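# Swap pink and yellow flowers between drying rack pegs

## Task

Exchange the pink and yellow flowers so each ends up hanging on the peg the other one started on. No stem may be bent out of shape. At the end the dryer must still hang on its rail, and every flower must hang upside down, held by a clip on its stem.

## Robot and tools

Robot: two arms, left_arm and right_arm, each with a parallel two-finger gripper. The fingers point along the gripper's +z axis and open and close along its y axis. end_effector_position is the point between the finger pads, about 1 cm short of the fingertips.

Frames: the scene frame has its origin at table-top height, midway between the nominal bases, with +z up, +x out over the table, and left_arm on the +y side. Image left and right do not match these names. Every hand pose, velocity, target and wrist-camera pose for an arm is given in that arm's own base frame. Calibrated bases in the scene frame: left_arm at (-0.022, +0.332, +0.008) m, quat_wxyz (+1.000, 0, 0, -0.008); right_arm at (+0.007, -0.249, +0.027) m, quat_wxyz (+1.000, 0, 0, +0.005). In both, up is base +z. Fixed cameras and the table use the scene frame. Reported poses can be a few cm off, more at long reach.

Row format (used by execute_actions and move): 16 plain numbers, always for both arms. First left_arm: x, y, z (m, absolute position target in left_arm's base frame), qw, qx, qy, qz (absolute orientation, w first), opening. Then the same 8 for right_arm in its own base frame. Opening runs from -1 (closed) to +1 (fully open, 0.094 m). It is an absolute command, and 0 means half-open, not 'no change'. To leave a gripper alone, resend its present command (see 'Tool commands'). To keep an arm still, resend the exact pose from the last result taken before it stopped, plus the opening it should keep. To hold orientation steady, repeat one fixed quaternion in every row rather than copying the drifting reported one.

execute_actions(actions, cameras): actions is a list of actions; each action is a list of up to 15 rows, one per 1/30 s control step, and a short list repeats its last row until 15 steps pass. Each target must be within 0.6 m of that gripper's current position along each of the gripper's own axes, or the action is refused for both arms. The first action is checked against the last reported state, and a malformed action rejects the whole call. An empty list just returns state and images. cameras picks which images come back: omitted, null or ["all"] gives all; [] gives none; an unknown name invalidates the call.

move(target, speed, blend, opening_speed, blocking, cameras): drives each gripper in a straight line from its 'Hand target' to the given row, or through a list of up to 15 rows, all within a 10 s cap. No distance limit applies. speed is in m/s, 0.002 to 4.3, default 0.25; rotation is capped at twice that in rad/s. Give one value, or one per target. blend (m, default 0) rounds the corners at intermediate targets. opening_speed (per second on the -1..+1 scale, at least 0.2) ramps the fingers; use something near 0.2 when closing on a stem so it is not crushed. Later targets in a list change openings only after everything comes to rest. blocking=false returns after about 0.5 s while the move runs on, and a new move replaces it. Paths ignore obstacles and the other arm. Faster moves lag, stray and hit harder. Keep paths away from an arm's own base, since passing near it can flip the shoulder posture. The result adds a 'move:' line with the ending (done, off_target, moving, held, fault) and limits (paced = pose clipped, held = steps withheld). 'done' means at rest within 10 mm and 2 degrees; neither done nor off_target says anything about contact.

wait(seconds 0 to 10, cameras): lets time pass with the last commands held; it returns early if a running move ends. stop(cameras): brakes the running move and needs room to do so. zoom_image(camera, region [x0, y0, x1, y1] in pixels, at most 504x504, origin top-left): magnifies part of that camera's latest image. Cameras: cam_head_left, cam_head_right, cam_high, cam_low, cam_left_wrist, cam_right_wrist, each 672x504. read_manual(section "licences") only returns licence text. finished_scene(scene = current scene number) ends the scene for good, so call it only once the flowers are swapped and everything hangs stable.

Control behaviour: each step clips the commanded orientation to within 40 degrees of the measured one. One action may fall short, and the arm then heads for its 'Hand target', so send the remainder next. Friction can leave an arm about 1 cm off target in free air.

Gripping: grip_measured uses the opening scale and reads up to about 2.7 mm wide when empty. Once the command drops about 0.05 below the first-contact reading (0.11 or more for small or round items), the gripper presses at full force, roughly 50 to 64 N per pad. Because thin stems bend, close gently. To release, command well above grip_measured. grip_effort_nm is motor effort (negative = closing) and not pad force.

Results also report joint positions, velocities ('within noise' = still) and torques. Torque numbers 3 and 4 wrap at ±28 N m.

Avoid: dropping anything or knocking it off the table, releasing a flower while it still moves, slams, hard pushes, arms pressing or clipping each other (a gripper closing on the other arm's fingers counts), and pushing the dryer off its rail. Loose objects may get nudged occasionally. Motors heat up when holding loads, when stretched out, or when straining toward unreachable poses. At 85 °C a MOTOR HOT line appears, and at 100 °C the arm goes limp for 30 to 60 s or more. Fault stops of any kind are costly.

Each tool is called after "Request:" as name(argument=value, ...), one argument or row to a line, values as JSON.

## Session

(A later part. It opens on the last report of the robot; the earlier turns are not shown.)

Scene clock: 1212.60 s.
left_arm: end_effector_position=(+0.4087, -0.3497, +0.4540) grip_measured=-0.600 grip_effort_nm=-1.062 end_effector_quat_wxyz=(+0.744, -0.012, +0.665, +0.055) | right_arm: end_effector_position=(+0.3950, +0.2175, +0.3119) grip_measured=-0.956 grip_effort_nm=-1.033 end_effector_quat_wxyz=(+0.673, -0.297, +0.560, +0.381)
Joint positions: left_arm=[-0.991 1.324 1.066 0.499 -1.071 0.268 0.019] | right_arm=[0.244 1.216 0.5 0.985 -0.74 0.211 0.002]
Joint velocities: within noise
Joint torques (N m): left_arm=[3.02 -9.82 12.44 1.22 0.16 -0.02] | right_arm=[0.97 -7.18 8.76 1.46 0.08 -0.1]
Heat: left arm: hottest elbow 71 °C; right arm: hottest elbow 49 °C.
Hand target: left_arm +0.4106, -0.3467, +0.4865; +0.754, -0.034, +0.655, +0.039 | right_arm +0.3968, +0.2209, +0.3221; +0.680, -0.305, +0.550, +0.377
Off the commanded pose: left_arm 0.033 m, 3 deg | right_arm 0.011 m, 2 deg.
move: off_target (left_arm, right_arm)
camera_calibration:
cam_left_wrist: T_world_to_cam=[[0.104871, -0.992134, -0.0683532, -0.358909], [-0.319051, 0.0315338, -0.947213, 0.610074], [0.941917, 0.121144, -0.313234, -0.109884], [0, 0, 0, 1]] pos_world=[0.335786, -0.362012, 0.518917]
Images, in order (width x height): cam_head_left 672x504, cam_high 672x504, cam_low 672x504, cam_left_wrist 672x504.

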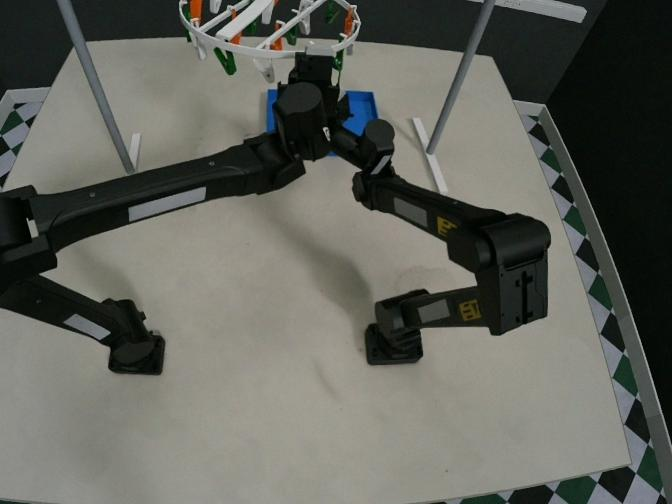

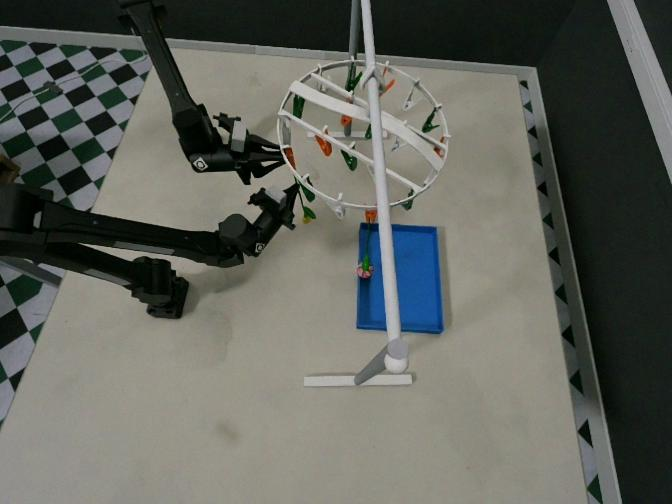

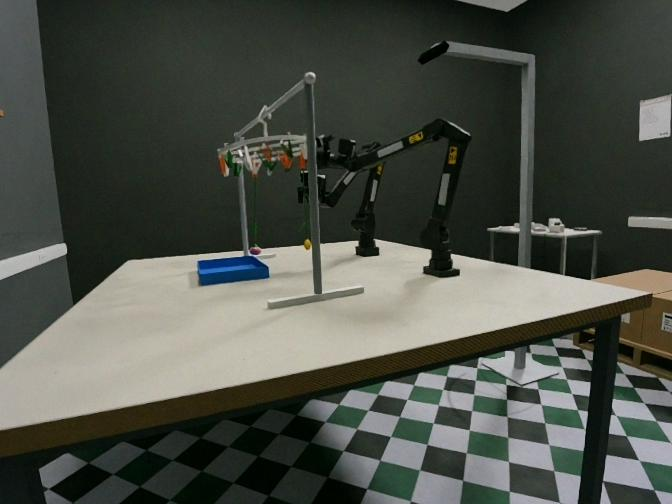

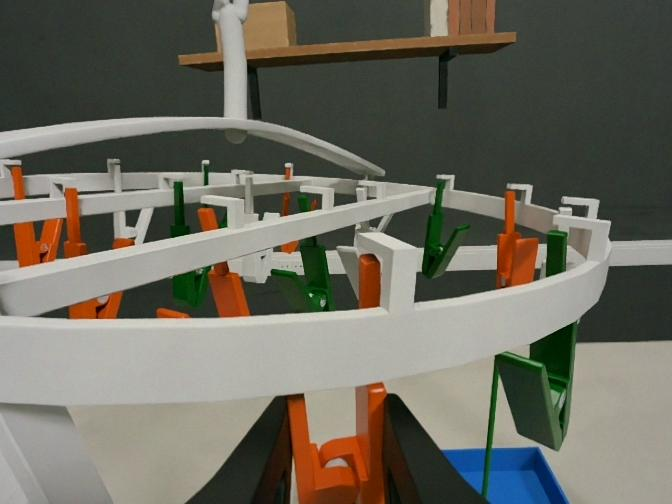

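Request:
move(
  target=[0.412,-0.348,0.487,0.7537,-0.0343,0.6552,0.0395,-0.65,0.398,0.221,0.334,0.6797,-0.3051,0.5504,0.3767,-1],
  speed=0.04,
  cameras=["cam_low","cam_high","cam_left_wrist"],
)

Request:
zoom_image(
  camera="cam_high",
  region=[270, 140, 320, 200],
)

Request:
zoom_image(
  camera="cam_low",
  region=[270, 140, 330, 200],
)

Request:
zoom_image(
  camera="cam_left_wrist",
  region=[270, 404, 400, 504],
)

Scene clock: 1218.40 s.
left_arm: end_effector_position=(+0.4087, -0.3497, +0.4540) grip_measured=-0.600 grip_effort_nm=-1.067 end_effector_quat_wxyz=(+0.744, -0.012, +0.665, +0.055) | right_arm: end_effector_position=(+0.3927, +0.2169, +0.3137) grip_measured=-0.956 grip_effort_nm=-1.023 end_effector_quat_wxyz=(+0.667, -0.295, +0.567, +0.382)
Joint positions: left_arm=[-0.991 1.324 1.066 0.499 -1.071 0.268 0.019] | right_arm=[0.244 1.189 0.5 0.939 -0.74 0.211 0.002]
Joint velocities: within noise
Joint torques (N m): left_arm=[3.02 -9.88 12.44 1.22 0.16 -0.02] | right_arm=[1.03 -7.12 10.26 1.4 0.03 -0.11]
Heat: left arm: hottest elbow 72 °C; right arm: hottest elbow 49 °C.
Hand target: left_arm +0.4106, -0.3467, +0.4865; +0.754, -0.034, +0.655, +0.039 | right_arm +0.3972, +0.2206, +0.3340; +0.680, -0.305, +0.550, +0.377
Off the commanded pose: left_arm 0.033 m, 3 deg | right_arm 0.021 m, 3 deg.
move: off_target (left_arm, right_arm)
camera_calibration:
cam_left_wrist: T_world_to_cam=[[0.104871, -0.992134, -0.0683532, -0.358909], [-0.319051, 0.0315338, -0.947213, 0.610074], [0.941917, 0.121144, -0.313234, -0.109884], [0, 0, 0, 1]] pos_world=[0.335786, -0.362012, 0.518917]
Images, in order (width x height): cam_high 672x504, cam_low 672x504, cam_left_wrist 672x504.

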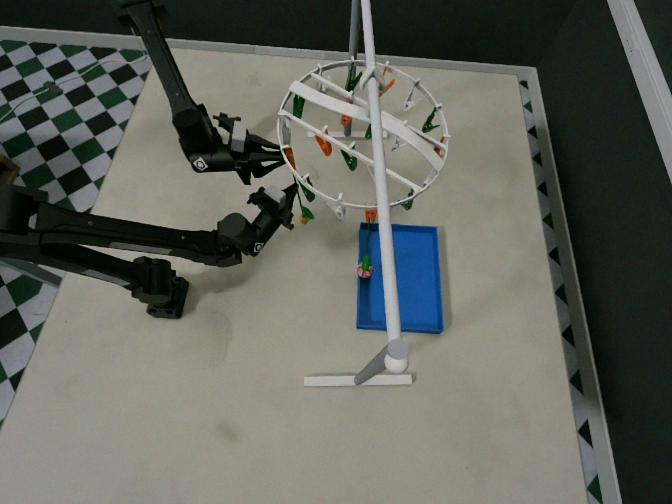

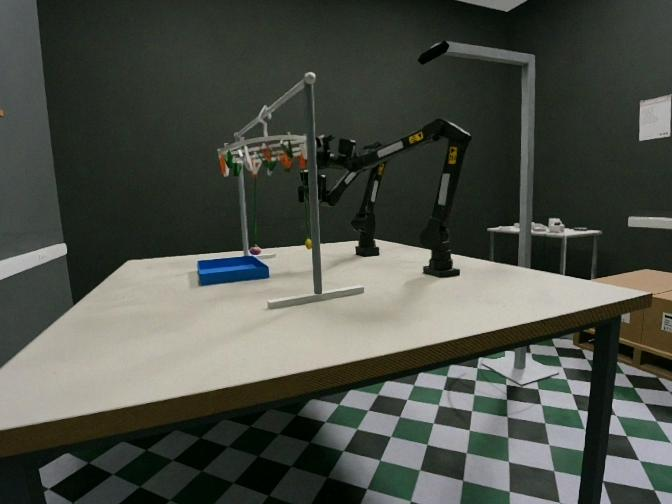

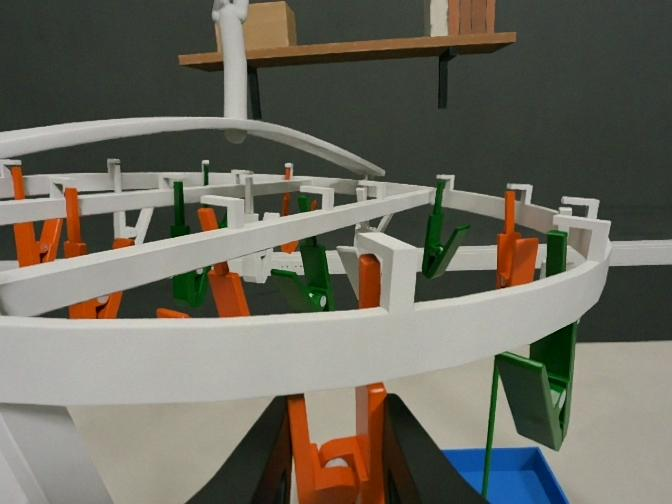

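Scaled by 8.400 from the camera's 672x504 image, which has a finer 960x720 frame.

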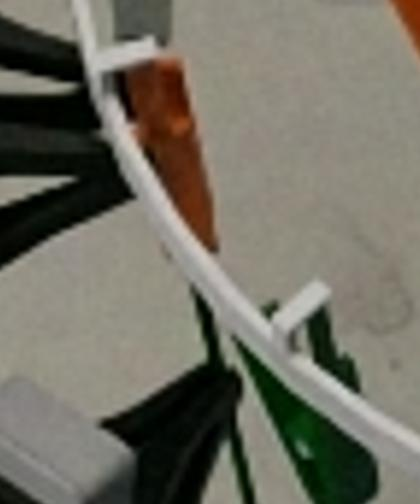

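Scaled by 8.400 from the camera's 672x504 image, which has a finer 960x720 frame.

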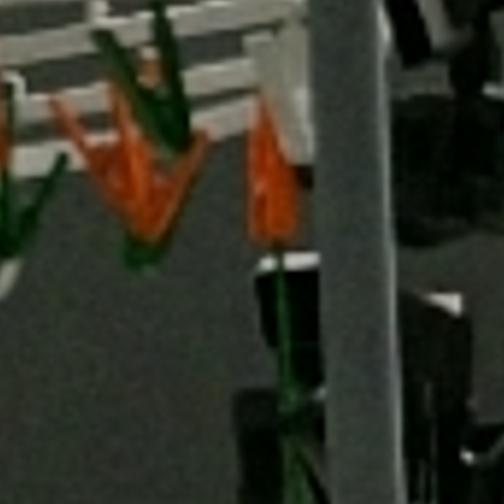

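Scaled by 3.877 from the camera's 672x504 image, which has a finer 960x720 frame.

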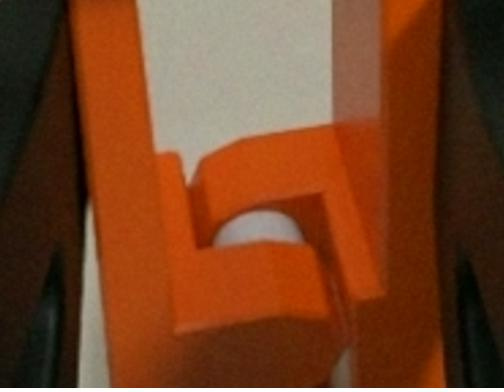

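Request:
move(
  target=[0.412,-0.348,0.487,0.7537,-0.0343,0.6552,0.0395,-0.65,0.403,0.221,0.346,0.6797,-0.3051,0.5504,0.3767,-1],
  speed=0.04,
  cameras=["cam_low","cam_high","cam_left_wrist"],
)

Request:
zoom_image(
  camera="cam_high",
  region=[270, 140, 320, 200],
)

Request:
zoom_image(
  camera="cam_low",
  region=[270, 140, 330, 200],
)

Request:
zoom_image(
  camera="cam_left_wrist",
  region=[270, 404, 400, 504],
)

Scene clock: 1223.90 s.
left_arm: end_effector_position=(+0.4087, -0.3497, +0.4540) grip_measured=-0.600 grip_effort_nm=-1.067 end_effector_quat_wxyz=(+0.744, -0.012, +0.665, +0.055) | right_arm: end_effector_position=(+0.3940, +0.2177, +0.3182) grip_measured=-0.956 grip_effort_nm=-1.033 end_effector_quat_wxyz=(+0.662, -0.295, +0.572, +0.384)
Joint positions: left_arm=[-0.991 1.324 1.066 0.499 -1.071 0.268 0.019] | right_arm=[0.244 1.175 0.513 0.898 -0.743 0.211 0.002]
Joint velocities: within noise
Joint torques (N m): left_arm=[3.02 -9.82 12.44 1.22 0.17 -0.03] | right_arm=[0.62 -7 11.45 1.42 0.01 -0.1]
Heat: left arm: hottest elbow 72 °C; right arm: hottest elbow 50 °C.
Hand target: left_arm +0.4106, -0.3467, +0.4865; +0.754, -0.034, +0.655, +0.039 | right_arm +0.4015, +0.2203, +0.3460; +0.680, -0.305, +0.550, +0.377
Off the commanded pose: left_arm 0.033 m, 3 deg | right_arm 0.029 m, 3 deg.
move: off_target (left_arm, right_arm)
camera_calibration:
cam_left_wrist: T_world_to_cam=[[0.104871, -0.992134, -0.0683532, -0.358909], [-0.319051, 0.0315338, -0.947213, 0.610074], [0.941917, 0.121144, -0.313234, -0.109884], [0, 0, 0, 1]] pos_world=[0.335786, -0.362012, 0.518917]
Images, in order (width x height): cam_high 672x504, cam_low 672x504, cam_left_wrist 672x504.

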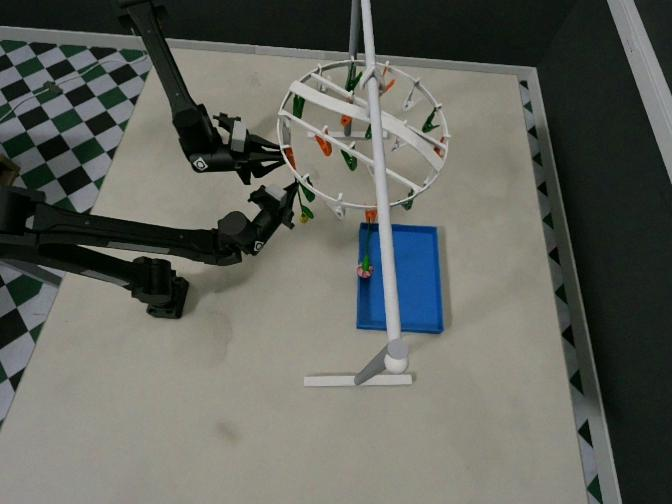

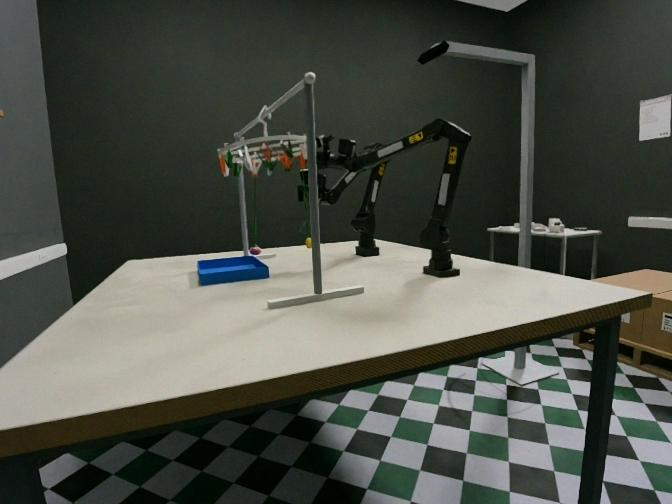

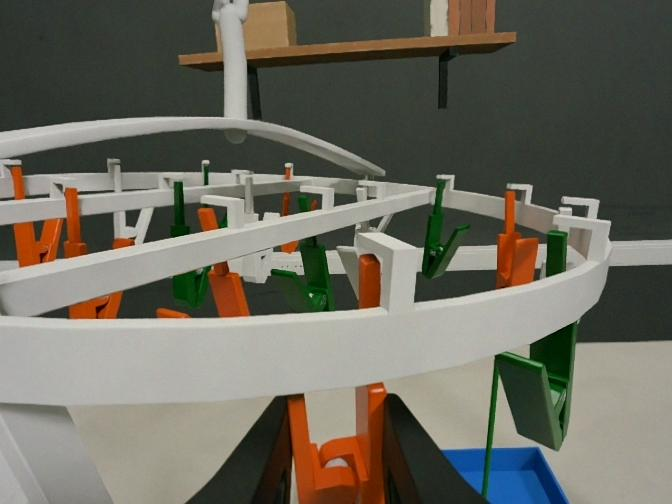

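Scaled by 8.400 from the camera's 672x504 image, which has a finer 960x720 frame.

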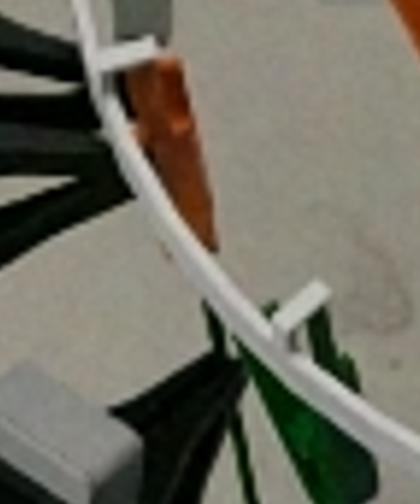

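Scaled by 8.400 from the camera's 672x504 image, which has a finer 960x720 frame.

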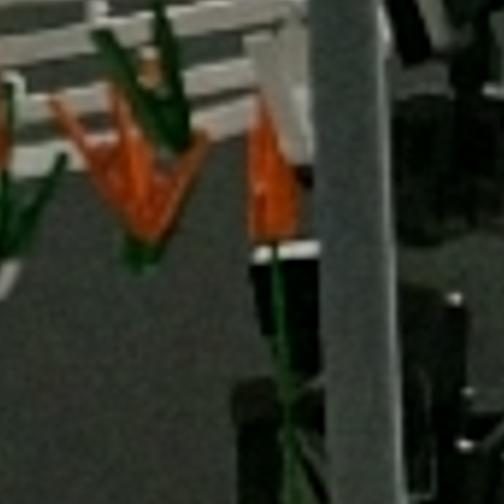

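Scaled by 3.877 from the camera's 672x504 image, which has a finer 960x720 frame.

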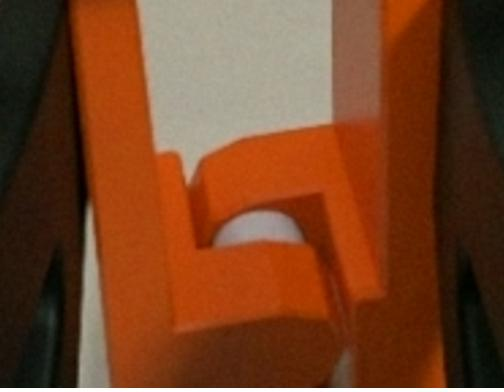

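Request:
move(
  target=[0.412,-0.348,0.487,0.7537,-0.0343,0.6552,0.0395,-0.65,0.404,0.221,0.354,0.6797,-0.3051,0.5504,0.3767,-1],
  speed=0.04,
  cameras=["cam_low","cam_high","cam_left_wrist","cam_head_left"],
)

Request:
zoom_image(
  camera="cam_high",
  region=[270, 140, 320, 200],
)

Request:
zoom_image(
  camera="cam_low",
  region=[270, 140, 330, 200],
)

Request:
zoom_image(
  camera="cam_left_wrist",
  region=[320, 444, 400, 504],
)

Request:
zoom_image(
  camera="cam_head_left",
  region=[280, 30, 370, 100],
)

Scene clock: 1231.50 s.
left_arm: end_effector_position=(+0.4087, -0.3497, +0.4540) grip_measured=-0.600 grip_effort_nm=-1.062 end_effector_quat_wxyz=(+0.744, -0.012, +0.665, +0.055) | right_arm: end_effector_position=(+0.3950, +0.2180, +0.3243) grip_measured=-0.956 grip_effort_nm=-1.033 end_effector_quat_wxyz=(+0.661, -0.295, +0.573, +0.385)
Joint positions: left_arm=[-0.991 1.324 1.066 0.499 -1.071 0.268 0.019] | right_arm=[0.244 1.161 0.526 0.868 -0.744 0.211 0.002]
Joint velocities: within noise
Joint torques (N m): left_arm=[3.08 -9.88 12.45 1.22 0.17 -0.02] | right_arm=[0.67 -6.95 11.73 1.47 0.02 -0.09]
Heat: left arm: hottest elbow 72 °C; right arm: hottest elbow 49 °C.
Hand target: left_arm +0.4106, -0.3467, +0.4865; +0.754, -0.034, +0.655, +0.039 | right_arm +0.4023, +0.2203, +0.3538; +0.680, -0.305, +0.550, +0.377
Off the commanded pose: left_arm 0.033 m, 3 deg | right_arm 0.031 m, 4 deg.
move: off_target (left_arm, right_arm)
camera_calibration:
cam_left_wrist: T_world_to_cam=[[0.104871, -0.992134, -0.0683532, -0.358909], [-0.319051, 0.0315338, -0.947213, 0.610074], [0.941917, 0.121144, -0.313234, -0.109884], [0, 0, 0, 1]] pos_world=[0.335786, -0.362012, 0.518917]
Images, in order (width x height): cam_head_left 672x504, cam_high 672x504, cam_low 672x504, cam_left_wrist 672x504.

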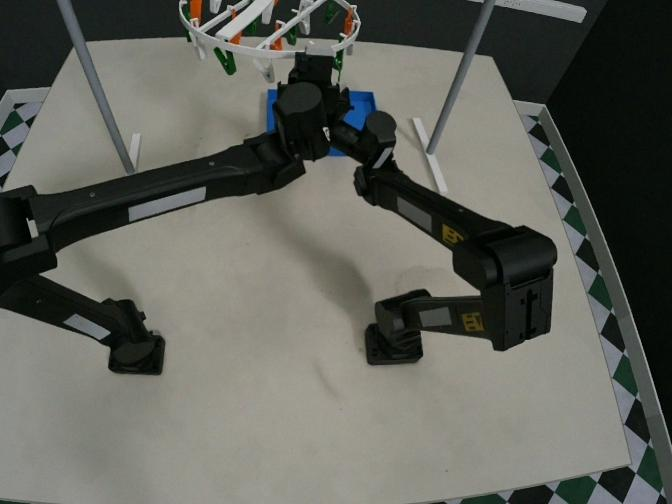

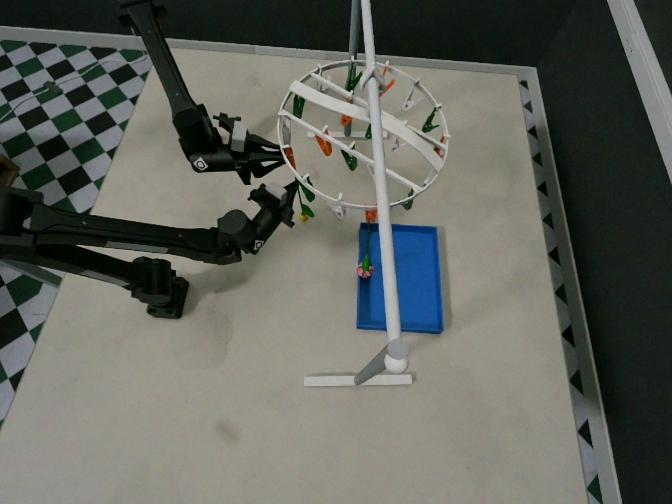

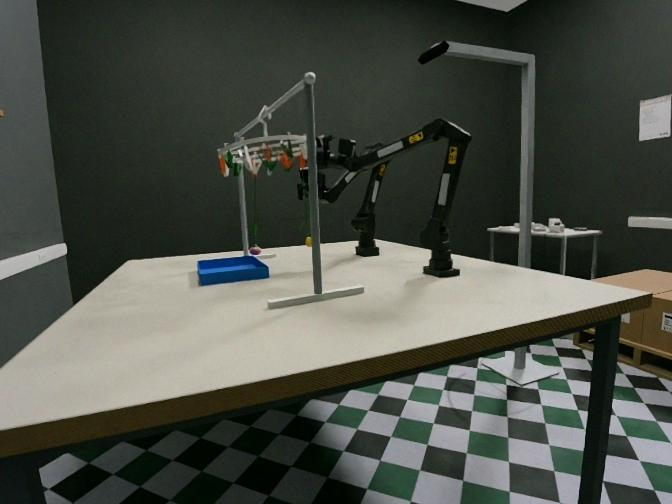

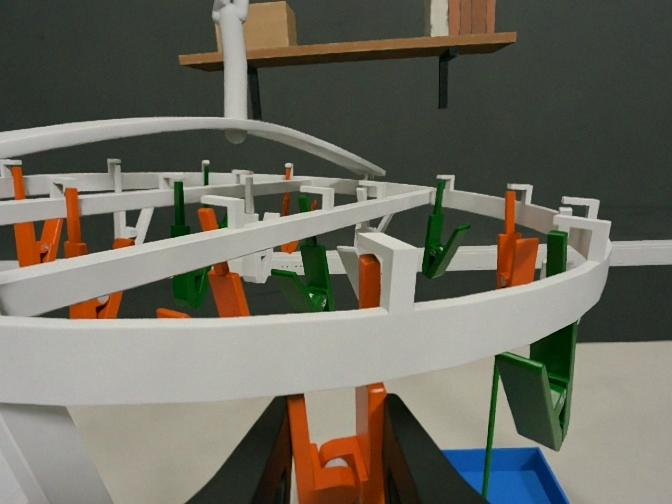

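Scaled by 8.400 from the camera's 672x504 image, which has a finer 960x720 frame.

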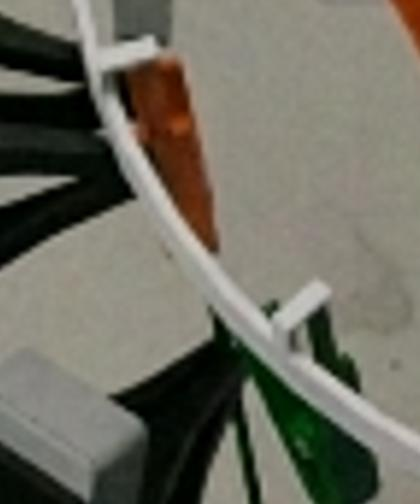

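Scaled by 8.400 from the camera's 672x504 image, which has a finer 960x720 frame.

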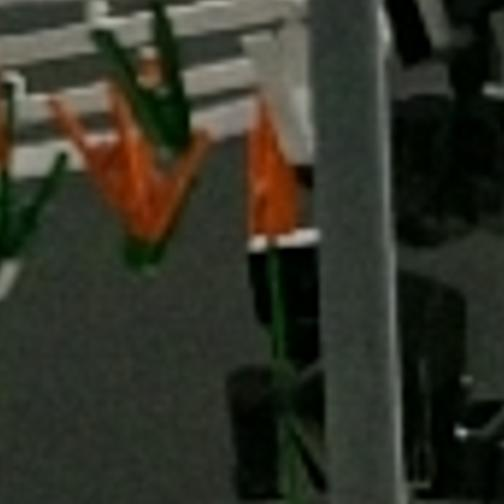

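Scaled by 6.300 from the camera's 672x504 image, which has a finer 960x720 frame.

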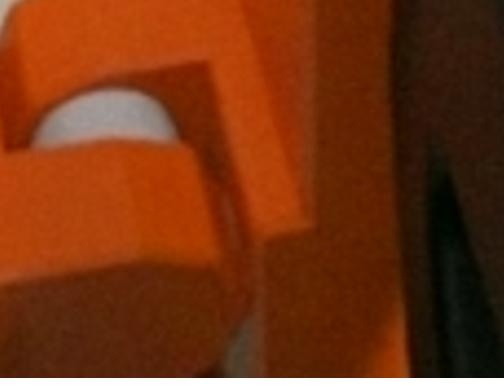

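Scaled by 5.600 from the camera's 672x504 image, which has a finer 960x720 frame.

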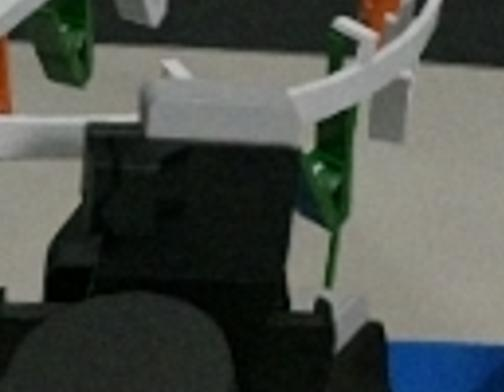

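Request:
move(
  target=[0.412,-0.348,0.487,0.7537,-0.0343,0.6552,0.0395,-0.05,0.404,0.221,0.354,0.6797,-0.3051,0.5504,0.3767,-1],
  opening_speed=0.4,
  cameras=["cam_low","cam_high","cam_left_wrist"],
)

Request:
zoom_image(
  camera="cam_high",
  region=[270, 140, 320, 200],
)

Request:
zoom_image(
  camera="cam_low",
  region=[270, 140, 330, 200],
)

Request:
zoom_image(
  camera="cam_left_wrist",
  region=[270, 404, 400, 504],
)

Scene clock: 1243.30 s.
left_arm: end_effector_position=(+0.4087, -0.3497, +0.4539) grip_measured=-0.052 grip_effort_nm=0.051 end_effector_quat_wxyz=(+0.744, -0.012, +0.666, +0.055) | right_arm: end_effector_position=(+0.3948, +0.2180, +0.3250) grip_measured=-0.956 grip_effort_nm=-1.028 end_effector_quat_wxyz=(+0.661, -0.295, +0.572, +0.385)
Joint positions: left_arm=[-0.991 1.324 1.066 0.498 -1.071 0.268 0.045] | right_arm=[0.244 1.16 0.526 0.868 -0.744 0.211 0.002]
Joint velocities: within noise
Joint torques (N m): left_arm=[3.02 -9.82 12.45 1.26 0.17 -0.03] | right_arm=[0.56 -6.77 11.75 1.48 0.03 -0.09]
Heat: left arm: hottest elbow 73 °C; right arm: hottest elbow 51 °C.
Hand target: left_arm +0.4106, -0.3467, +0.4865; +0.754, -0.034, +0.655, +0.039 | right_arm +0.4024, +0.2203, +0.3539; +0.680, -0.305, +0.550, +0.377
Off the commanded pose: left_arm 0.033 m, 4 deg | right_arm 0.031 m, 4 deg.
move: off_target (left_arm, right_arm)
camera_calibration:
cam_left_wrist: T_world_to_cam=[[0.104848, -0.99209, -0.0690287, -0.358552], [-0.319419, 0.0321387, -0.947068, 0.610279], [0.941795, 0.121347, -0.313523, -0.109745], [0, 0, 0, 1]] pos_world=[0.335886, -0.362012, 0.518817]
Images, in order (width x height): cam_high 672x504, cam_low 672x504, cam_left_wrist 672x504.

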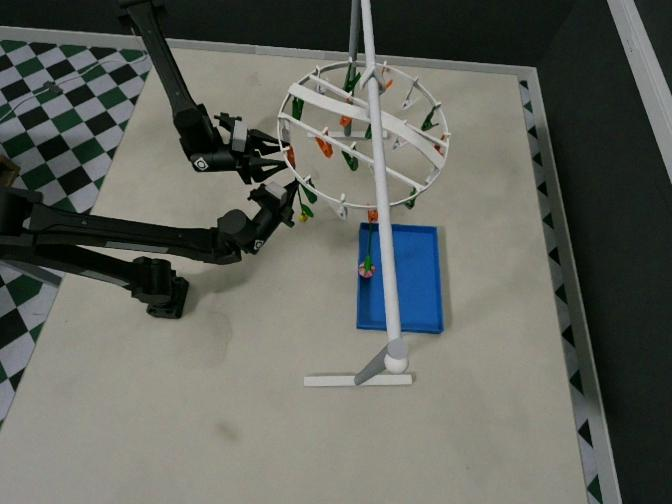

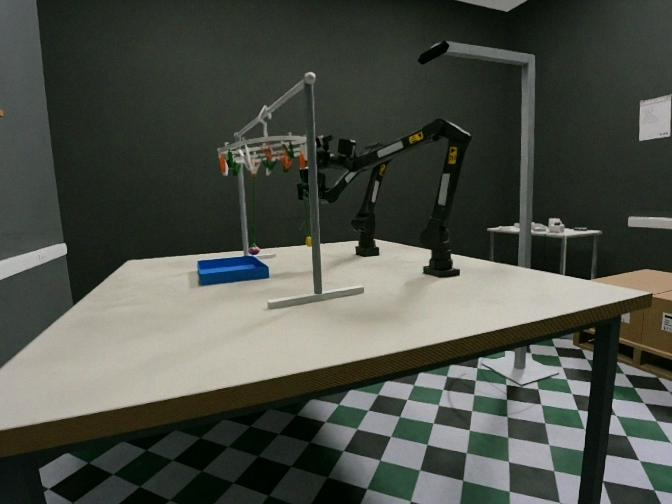

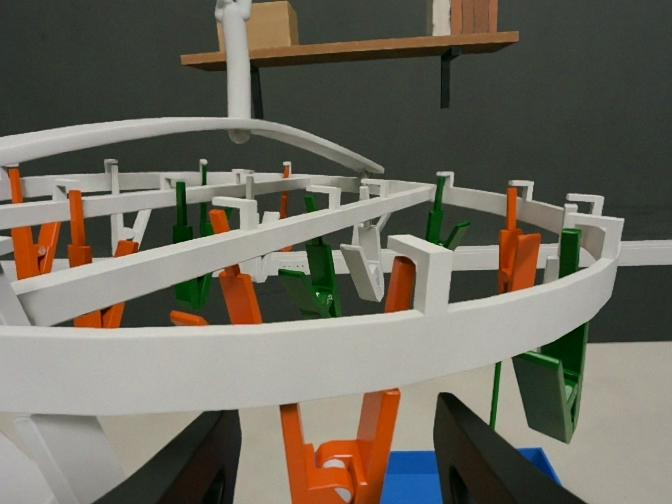

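Scaled by 8.400 from the camera's 672x504 image, which has a finer 960x720 frame.

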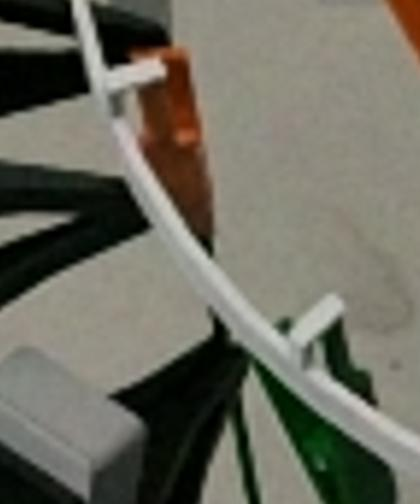

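Scaled by 8.400 from the camera's 672x504 image, which has a finer 960x720 frame.

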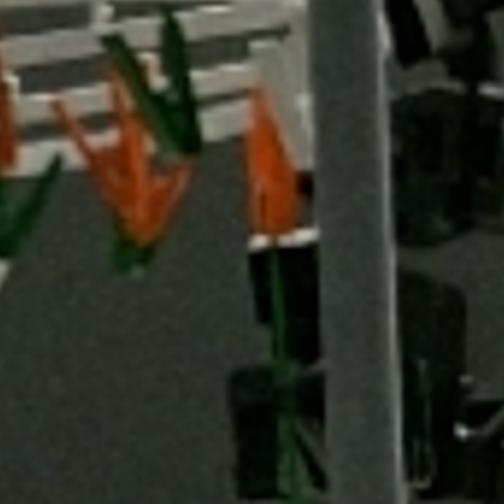

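Scaled by 3.877 from the camera's 672x504 image, which has a finer 960x720 frame.

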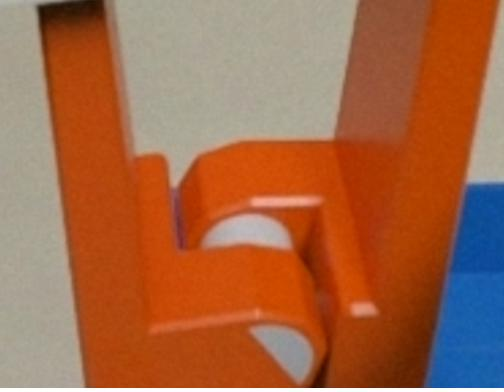

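Request:
move(
  target=[0.412,-0.348,0.487,0.7537,-0.0343,0.6552,0.0395,-0.05,0.404,0.221,0.332,0.6797,-0.3051,0.5504,0.3767,-1],
  speed=0.04,
  cameras=["cam_low","cam_high","cam_left_wrist"],
)

Request:
zoom_image(
  camera="cam_high",
  region=[270, 140, 320, 200],
)

Request:
zoom_image(
  camera="cam_low",
  region=[270, 140, 330, 200],
)

Request:
zoom_image(
  camera="cam_left_wrist",
  region=[270, 404, 400, 504],
)

Scene clock: 1248.67 s.
left_arm: end_effector_position=(+0.4087, -0.3497, +0.4539) grip_measured=-0.052 grip_effort_nm=0.046 end_effector_quat_wxyz=(+0.744, -0.012, +0.666, +0.055) | right_arm: end_effector_position=(+0.3986, +0.2190, +0.3218) grip_measured=-0.956 grip_effort_nm=-1.033 end_effector_quat_wxyz=(+0.669, -0.298, +0.563, +0.383)
Joint positions: left_arm=[-0.991 1.324 1.066 0.498 -1.071 0.268 0.045] | right_arm=[0.244 1.196 0.526 0.928 -0.744 0.211 0.002]
Joint velocities: within noise
Joint torques (N m): left_arm=[3.02 -9.82 12.44 1.28 0.17 -0.03] | right_arm=[0.73 -5.6 9.26 2.35 0.07 -0.11]
Heat: left arm: hottest elbow 73 °C; right arm: hottest elbow 52 °C.
Hand target: left_arm +0.4106, -0.3467, +0.4865; +0.754, -0.034, +0.655, +0.039 | right_arm +0.4037, +0.2208, +0.3320; +0.680, -0.305, +0.551, +0.377
Off the commanded pose: left_arm 0.033 m, 4 deg | right_arm 0.012 m, 2 deg.
move: off_target (left_arm, right_arm)
camera_calibration:
cam_left_wrist: T_world_to_cam=[[0.104848, -0.99209, -0.0690287, -0.358552], [-0.319419, 0.0321387, -0.947068, 0.610279], [0.941795, 0.121347, -0.313523, -0.109745], [0, 0, 0, 1]] pos_world=[0.335886, -0.362012, 0.518817]
Images, in order (width x height): cam_high 672x504, cam_low 672x504, cam_left_wrist 672x504.

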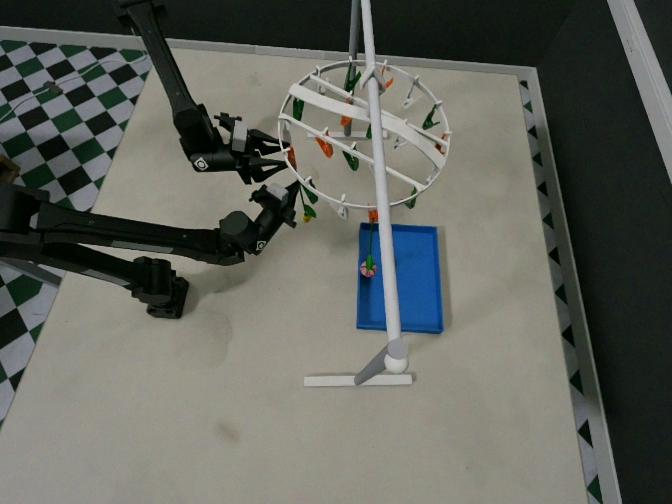

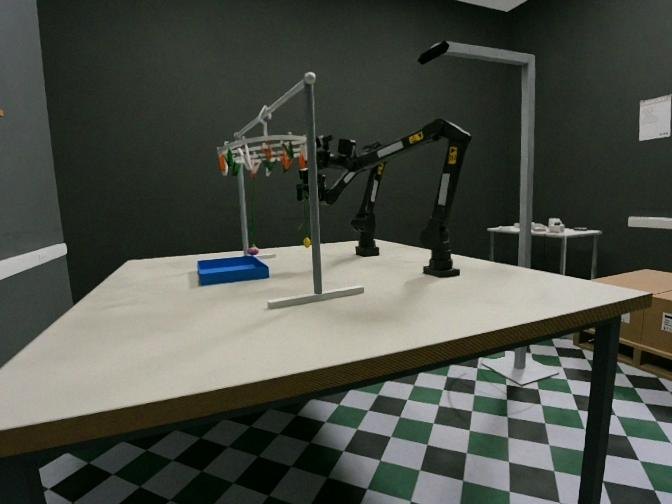

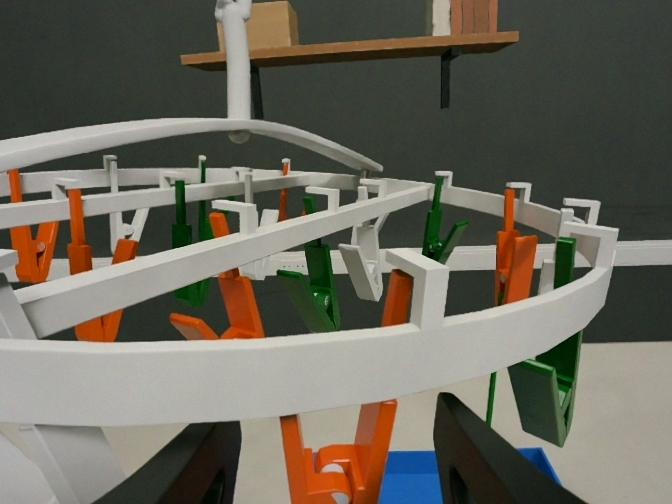

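Scaled by 8.400 from the camera's 672x504 image, which has a finer 960x720 frame.

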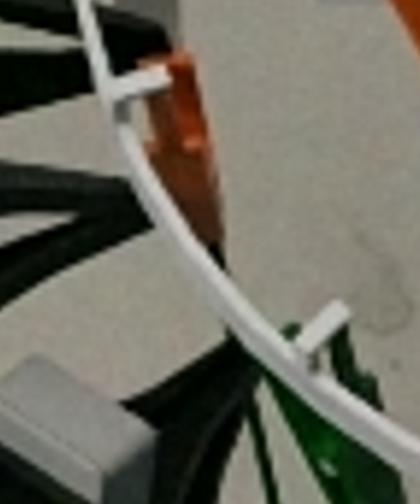

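Scaled by 8.400 from the camera's 672x504 image, which has a finer 960x720 frame.

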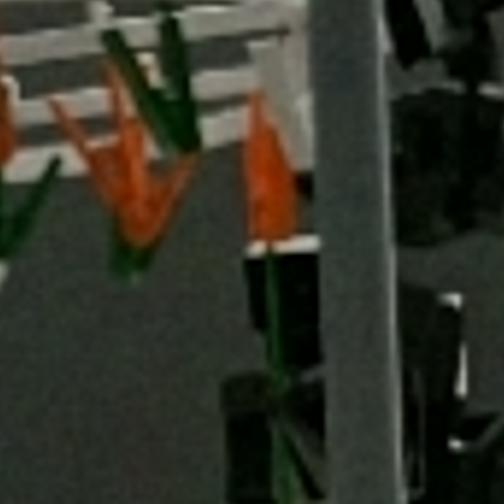

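Scaled by 3.877 from the camera's 672x504 image, which has a finer 960x720 frame.

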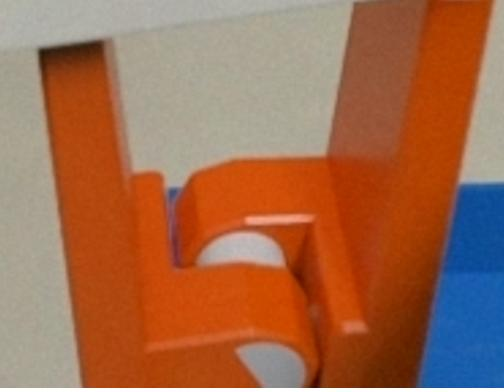

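Request:
move(
  target=[
    [0.412,-0.348,0.487,0.7537,-0.0343,0.6552,0.0395,-0.05,0.402,0.220,0.348,0.6797,-0.3051,0.5504,0.3767,-1],
    [0.412,-0.348,0.487,0.7537,-0.0343,0.6552,0.0395,-0.05,0.402,0.220,0.348,0.6797,-0.3051,0.5504,0.3767,-0.5],
  ],
  speed=0.04,
  opening_speed=0.25,
  cameras=["cam_low","cam_high","cam_right_wrist"],
)

Request:
zoom_image(
  camera="cam_low",
  region=[270, 140, 350, 260],
)

Scene clock: 1255.00 s.
left_arm: end_effector_position=(+0.4087, -0.3497, +0.4538) grip_measured=-0.052 grip_effort_nm=0.046 end_effector_quat_wxyz=(+0.744, -0.012, +0.666, +0.055) | right_arm: end_effector_position=(+0.3950, +0.2182, +0.3259) grip_measured=-0.502 grip_effort_nm=0.071 end_effector_quat_wxyz=(+0.665, -0.297, +0.567, +0.384)
Joint positions: left_arm=[-0.991 1.324 1.066 0.498 -1.071 0.268 0.045] | right_arm=[0.244 1.167 0.526 0.889 -0.746 0.211 0.023]
Joint velocities: within noise
Joint torques (N m): left_arm=[3.02 -9.76 12.44 1.28 0.17 -0.03] | right_arm=[0.5 -6.95 10.74 1.51 0.02 -0.09]
Heat: left arm: hottest elbow 73 °C; right arm: hottest elbow 52 °C.
Hand target: left_arm +0.4106, -0.3467, +0.4865; +0.754, -0.034, +0.655, +0.039 | right_arm +0.4011, +0.2196, +0.3479; +0.680, -0.305, +0.550, +0.377
Off the commanded pose: left_arm 0.033 m, 4 deg | right_arm 0.023 m, 3 deg.
move: off_target (left_arm, right_arm); target 2's new opening was sent with right_arm's hand 0.023 m and 3 deg from that target
camera_calibration:
cam_right_wrist: T_world_to_cam=[[0.850029, -0.525851, -0.0305093, -0.212235], [-0.153845, -0.192458, -0.969171, 0.459811], [0.503768, 0.828517, -0.244494, -0.213237], [0, 0, 0, 1]] pos_world=[0.358568, 0.153561, 0.387025]
Images, in order (width x height): cam_high 672x504, cam_low 672x504, cam_right_wrist 672x504.

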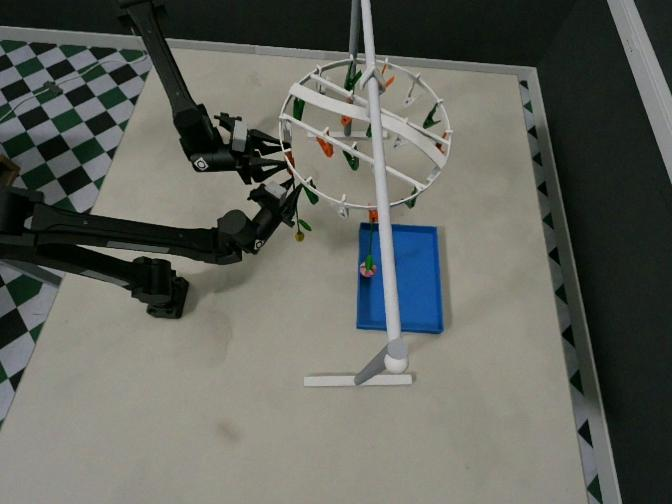

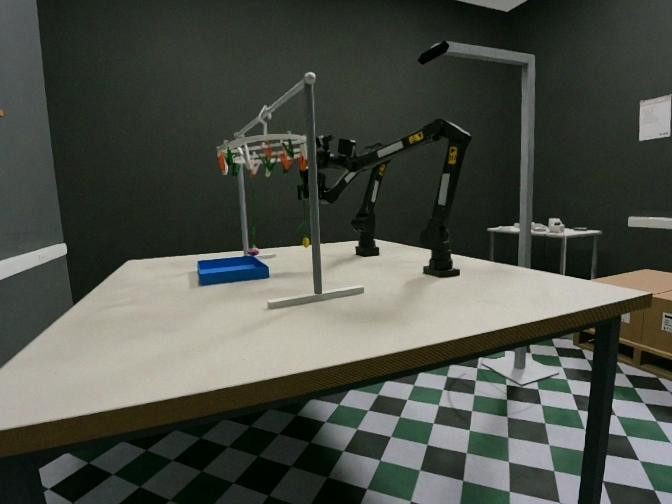

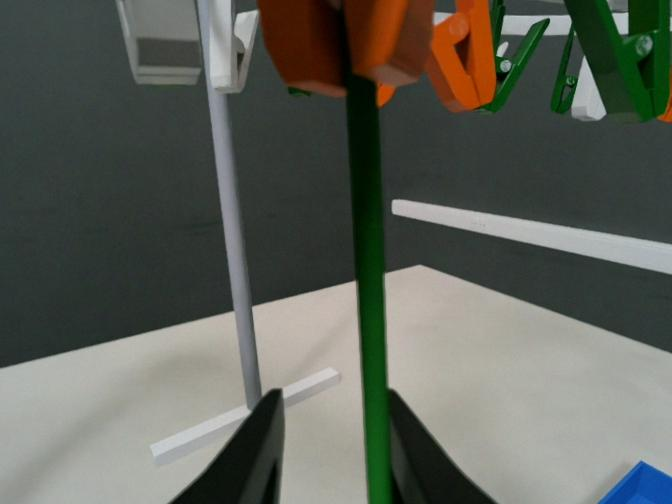

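Scaled by 4.200 from the camera's 672x504 image, which has a finer 960x720 frame.

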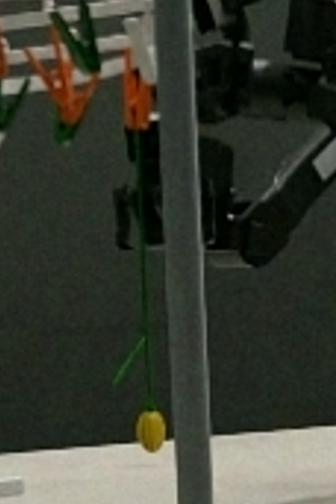

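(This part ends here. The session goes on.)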